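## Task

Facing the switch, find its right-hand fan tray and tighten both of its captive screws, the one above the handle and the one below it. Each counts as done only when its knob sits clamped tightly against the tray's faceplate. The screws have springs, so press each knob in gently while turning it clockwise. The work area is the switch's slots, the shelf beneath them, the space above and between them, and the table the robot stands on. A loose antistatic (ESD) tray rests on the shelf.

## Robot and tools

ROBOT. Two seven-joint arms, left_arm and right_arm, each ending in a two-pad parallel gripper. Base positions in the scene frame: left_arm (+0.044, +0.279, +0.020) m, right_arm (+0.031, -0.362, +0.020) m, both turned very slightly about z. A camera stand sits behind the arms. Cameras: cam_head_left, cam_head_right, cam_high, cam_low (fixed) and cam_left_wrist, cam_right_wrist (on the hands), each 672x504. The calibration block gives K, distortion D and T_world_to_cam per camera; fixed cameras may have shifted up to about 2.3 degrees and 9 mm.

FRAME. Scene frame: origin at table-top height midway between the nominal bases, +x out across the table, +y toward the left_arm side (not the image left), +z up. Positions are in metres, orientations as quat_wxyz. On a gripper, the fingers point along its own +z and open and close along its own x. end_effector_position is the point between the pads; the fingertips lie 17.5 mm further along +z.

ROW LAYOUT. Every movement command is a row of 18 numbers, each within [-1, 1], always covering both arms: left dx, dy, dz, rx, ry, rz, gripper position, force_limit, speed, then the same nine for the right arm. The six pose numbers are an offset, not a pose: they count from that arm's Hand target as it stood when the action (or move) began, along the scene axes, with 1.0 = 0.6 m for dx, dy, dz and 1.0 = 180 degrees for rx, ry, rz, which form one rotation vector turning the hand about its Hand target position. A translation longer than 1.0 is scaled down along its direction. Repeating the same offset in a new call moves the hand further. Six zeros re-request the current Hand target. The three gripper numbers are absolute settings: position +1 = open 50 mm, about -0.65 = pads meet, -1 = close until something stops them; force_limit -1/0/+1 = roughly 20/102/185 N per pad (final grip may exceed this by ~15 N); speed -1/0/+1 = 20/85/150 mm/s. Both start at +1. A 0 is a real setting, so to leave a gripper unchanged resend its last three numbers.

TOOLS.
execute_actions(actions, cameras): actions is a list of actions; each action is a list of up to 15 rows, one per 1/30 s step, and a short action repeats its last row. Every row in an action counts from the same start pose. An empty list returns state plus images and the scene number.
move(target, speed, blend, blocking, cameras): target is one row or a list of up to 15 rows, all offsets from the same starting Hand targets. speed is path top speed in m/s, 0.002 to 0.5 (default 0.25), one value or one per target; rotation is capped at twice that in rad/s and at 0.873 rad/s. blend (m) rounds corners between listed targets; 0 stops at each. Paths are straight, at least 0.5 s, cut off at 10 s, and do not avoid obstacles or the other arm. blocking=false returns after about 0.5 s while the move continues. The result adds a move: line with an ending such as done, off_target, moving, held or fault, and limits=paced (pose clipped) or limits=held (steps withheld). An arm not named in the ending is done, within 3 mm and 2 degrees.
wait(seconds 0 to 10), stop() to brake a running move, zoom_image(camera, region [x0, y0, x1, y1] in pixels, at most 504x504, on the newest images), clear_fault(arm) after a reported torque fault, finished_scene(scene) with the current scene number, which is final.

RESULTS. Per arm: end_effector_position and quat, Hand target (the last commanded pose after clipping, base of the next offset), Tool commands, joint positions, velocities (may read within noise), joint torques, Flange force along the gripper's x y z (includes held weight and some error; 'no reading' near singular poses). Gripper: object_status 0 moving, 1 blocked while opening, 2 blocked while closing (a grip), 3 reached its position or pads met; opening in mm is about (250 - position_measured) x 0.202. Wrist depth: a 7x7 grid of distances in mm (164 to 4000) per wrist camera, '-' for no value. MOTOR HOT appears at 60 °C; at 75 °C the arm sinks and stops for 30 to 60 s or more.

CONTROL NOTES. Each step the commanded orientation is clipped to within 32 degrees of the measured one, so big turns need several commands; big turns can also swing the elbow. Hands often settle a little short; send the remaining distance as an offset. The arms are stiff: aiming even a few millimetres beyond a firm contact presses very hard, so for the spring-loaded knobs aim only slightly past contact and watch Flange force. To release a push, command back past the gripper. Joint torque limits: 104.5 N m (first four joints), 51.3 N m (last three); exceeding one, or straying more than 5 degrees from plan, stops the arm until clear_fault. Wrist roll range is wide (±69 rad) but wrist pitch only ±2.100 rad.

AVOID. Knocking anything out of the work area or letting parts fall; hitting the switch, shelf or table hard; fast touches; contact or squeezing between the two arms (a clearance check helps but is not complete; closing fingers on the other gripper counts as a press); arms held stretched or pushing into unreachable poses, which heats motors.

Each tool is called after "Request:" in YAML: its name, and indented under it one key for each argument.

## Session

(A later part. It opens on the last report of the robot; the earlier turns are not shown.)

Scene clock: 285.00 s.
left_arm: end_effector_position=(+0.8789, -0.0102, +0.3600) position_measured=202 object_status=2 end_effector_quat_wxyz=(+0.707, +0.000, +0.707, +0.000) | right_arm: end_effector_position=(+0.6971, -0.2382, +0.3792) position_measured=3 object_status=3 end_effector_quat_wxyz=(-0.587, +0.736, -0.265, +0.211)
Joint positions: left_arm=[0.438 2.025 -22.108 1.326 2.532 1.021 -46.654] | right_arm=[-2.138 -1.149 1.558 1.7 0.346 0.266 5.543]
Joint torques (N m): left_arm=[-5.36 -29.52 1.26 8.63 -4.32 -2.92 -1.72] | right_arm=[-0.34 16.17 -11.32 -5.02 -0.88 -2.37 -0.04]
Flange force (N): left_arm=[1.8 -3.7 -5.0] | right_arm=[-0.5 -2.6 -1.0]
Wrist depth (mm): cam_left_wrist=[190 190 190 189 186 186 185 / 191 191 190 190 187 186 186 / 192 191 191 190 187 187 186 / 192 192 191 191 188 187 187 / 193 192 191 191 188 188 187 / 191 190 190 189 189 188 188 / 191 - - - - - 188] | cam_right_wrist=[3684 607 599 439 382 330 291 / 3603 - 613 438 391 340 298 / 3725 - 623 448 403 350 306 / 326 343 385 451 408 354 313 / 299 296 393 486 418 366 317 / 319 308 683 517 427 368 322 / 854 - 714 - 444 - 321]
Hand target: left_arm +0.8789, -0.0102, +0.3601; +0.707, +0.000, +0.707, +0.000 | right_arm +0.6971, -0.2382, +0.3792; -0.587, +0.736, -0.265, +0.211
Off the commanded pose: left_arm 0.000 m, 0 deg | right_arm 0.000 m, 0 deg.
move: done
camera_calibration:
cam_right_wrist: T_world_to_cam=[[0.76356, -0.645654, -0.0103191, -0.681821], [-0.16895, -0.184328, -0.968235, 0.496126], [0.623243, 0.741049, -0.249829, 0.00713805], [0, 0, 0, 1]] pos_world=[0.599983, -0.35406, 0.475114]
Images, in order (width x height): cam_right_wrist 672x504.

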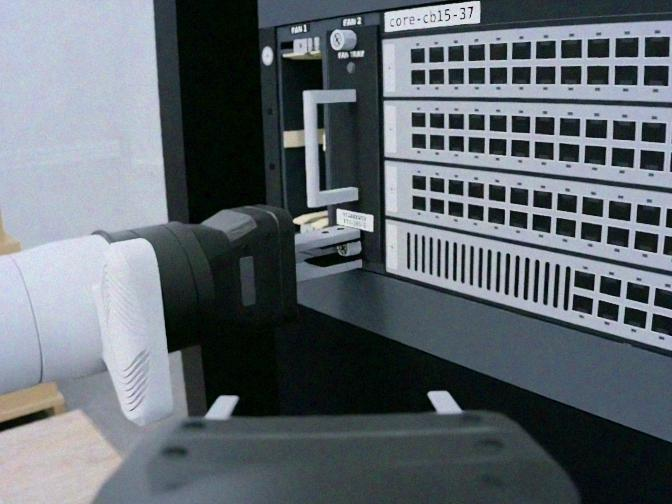

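Request:
move:
  target:
    - [0, 0, 0, 0, 0, 0, 0.1, 0.6, -1, 0,0,0,0,0,0,1,1,1]
    - [-0.09, 0, 0, 0, 0, 0, 0.1, 0.6, -1, 0,0,0,0,0,0,1,1,1]
  speed: [0.1,0.12]
  cameras: ["all"]

Request:
zoom_image:
  camera: "cam_right_wrist"
  region: [310, 220, 370, 270]

Request:
zoom_image:
  camera: "cam_right_wrist"
  region: [310, 15, 370, 65]

Request:
zoom_image:
  camera: "cam_high"
  region: [570, 160, 660, 260]

Scene clock: 288.67 s.
left_arm: end_effector_position=(+0.8249, -0.0102, +0.3601) position_measured=138 object_status=3 end_effector_quat_wxyz=(+0.707, +0.000, +0.707, +0.000) | right_arm: end_effector_position=(+0.6971, -0.2382, +0.3792) position_measured=3 object_status=3 end_effector_quat_wxyz=(-0.587, +0.736, -0.265, +0.211)
Joint positions: left_arm=[0.479 2.091 -22.113 1.523 2.521 1.15 -46.715] | right_arm=[-2.138 -1.149 1.558 1.7 0.346 0.266 5.543]
Joint torques (N m): left_arm=[1.06 -26.71 -0.23 7.21 -1.04 -3.45 0.35] | right_arm=[-0.36 16.16 -11.29 -5.07 -0.84 -2.37 -0.08]
Flange force (N): left_arm=[-0.3 3.7 -3.4] | right_arm=[-0.6 -2.5 -1.2]
Wrist depth (mm): cam_left_wrist=[245 244 243 242 240 239 238 / 245 244 244 243 240 239 239 / 246 245 245 243 241 240 239 / 246 246 245 245 241 241 240 / 246 245 244 245 242 242 241 / 237 245 243 243 243 242 241 / 246 245 - - - 242 242] | cam_right_wrist=[3684 608 598 440 381 330 292 / 3623 3900 612 440 390 339 298 / 3704 - 626 449 402 350 306 / 326 352 412 479 408 356 312 / 261 349 410 497 418 366 317 / 265 2521 685 519 428 369 323 / 273 - 714 - 447 - 321]
Hand target: left_arm +0.8249, -0.0102, +0.3601; +0.707, +0.000, +0.707, +0.000 | right_arm +0.6971, -0.2382, +0.3792; -0.587, +0.736, -0.265, +0.211
Off the commanded pose: left_arm 0.000 m, 0 deg | right_arm 0.000 m, 0 deg.
move: done
camera_calibration:
cam_left_wrist: T_world_to_cam=[[0.0229734, 0.00900527, -0.999696, 0.34281], [-0.03225, 0.999446, 0.00826191, 0.0835482], [0.999216, 0.0320504, 0.0232511, -0.661662], [0, 0, 0, 1]] pos_world=[0.655962, -0.0653824, 0.357399]
cam_right_wrist: T_world_to_cam=[[0.76356, -0.645654, -0.0103191, -0.681821], [-0.16895, -0.184328, -0.968235, 0.496126], [0.623243, 0.741049, -0.249829, 0.00713805], [0, 0, 0, 1]] pos_world=[0.599983, -0.35406, 0.475114]

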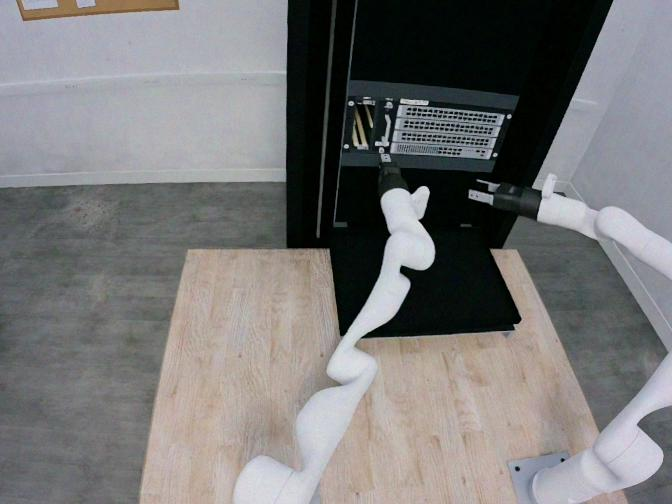

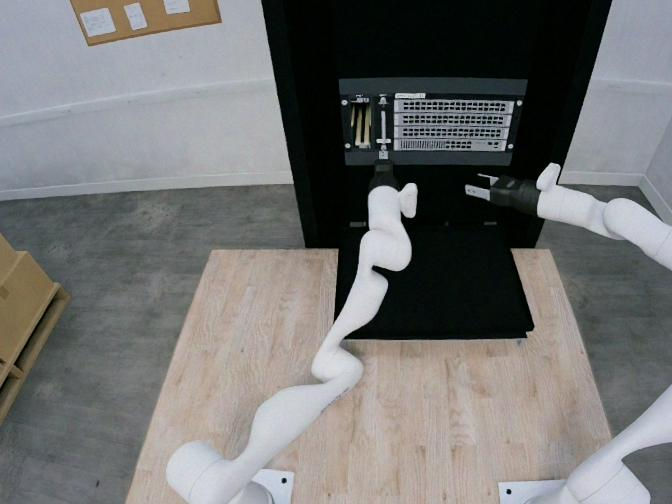

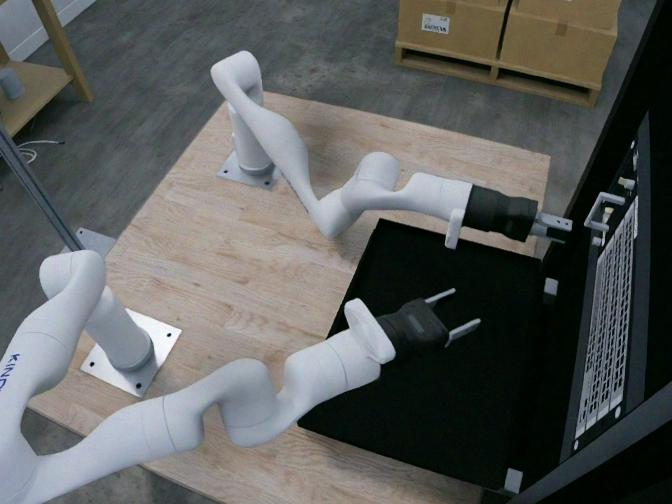

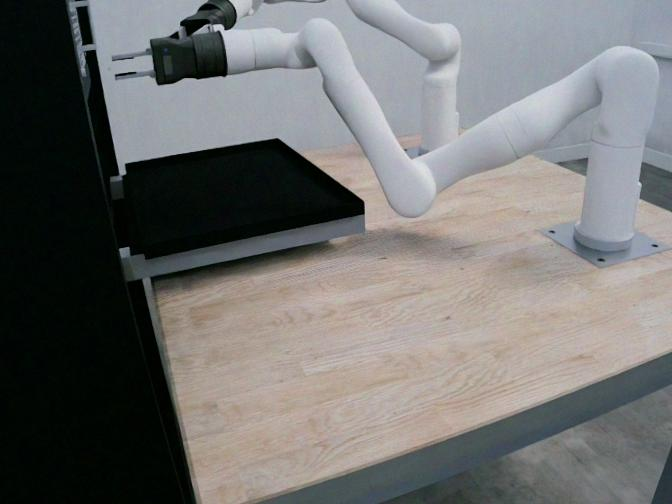

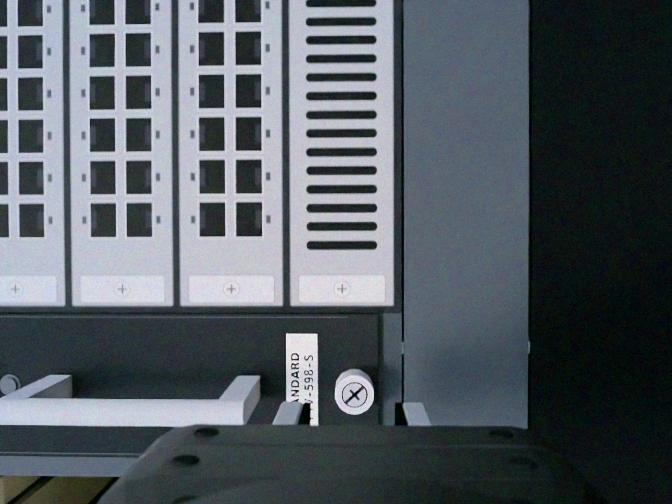

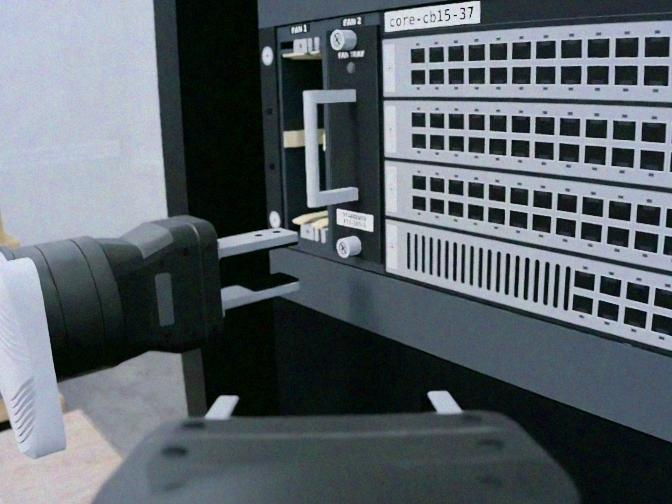

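Scaled by 8.400.

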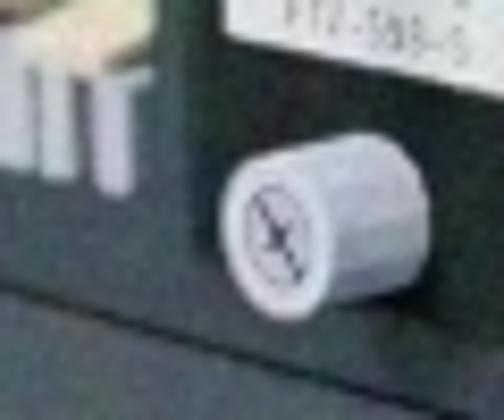

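Scaled by 8.400.

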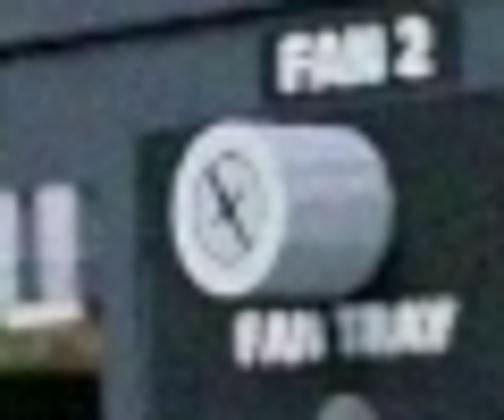

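Scaled by 5.040 from the camera's 672x504 image, which has a finer 960x720 frame.

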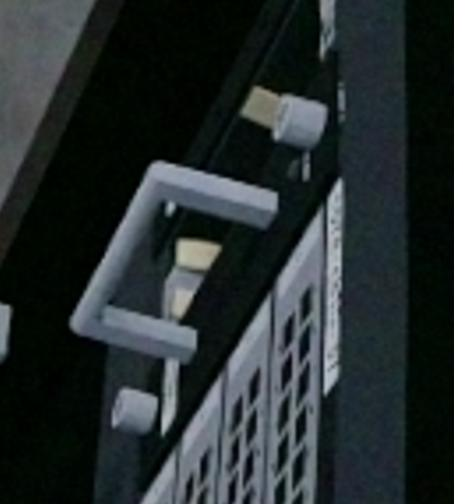

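Request:
finished_scene:
  scene: 1

The scene is finished: the task was done.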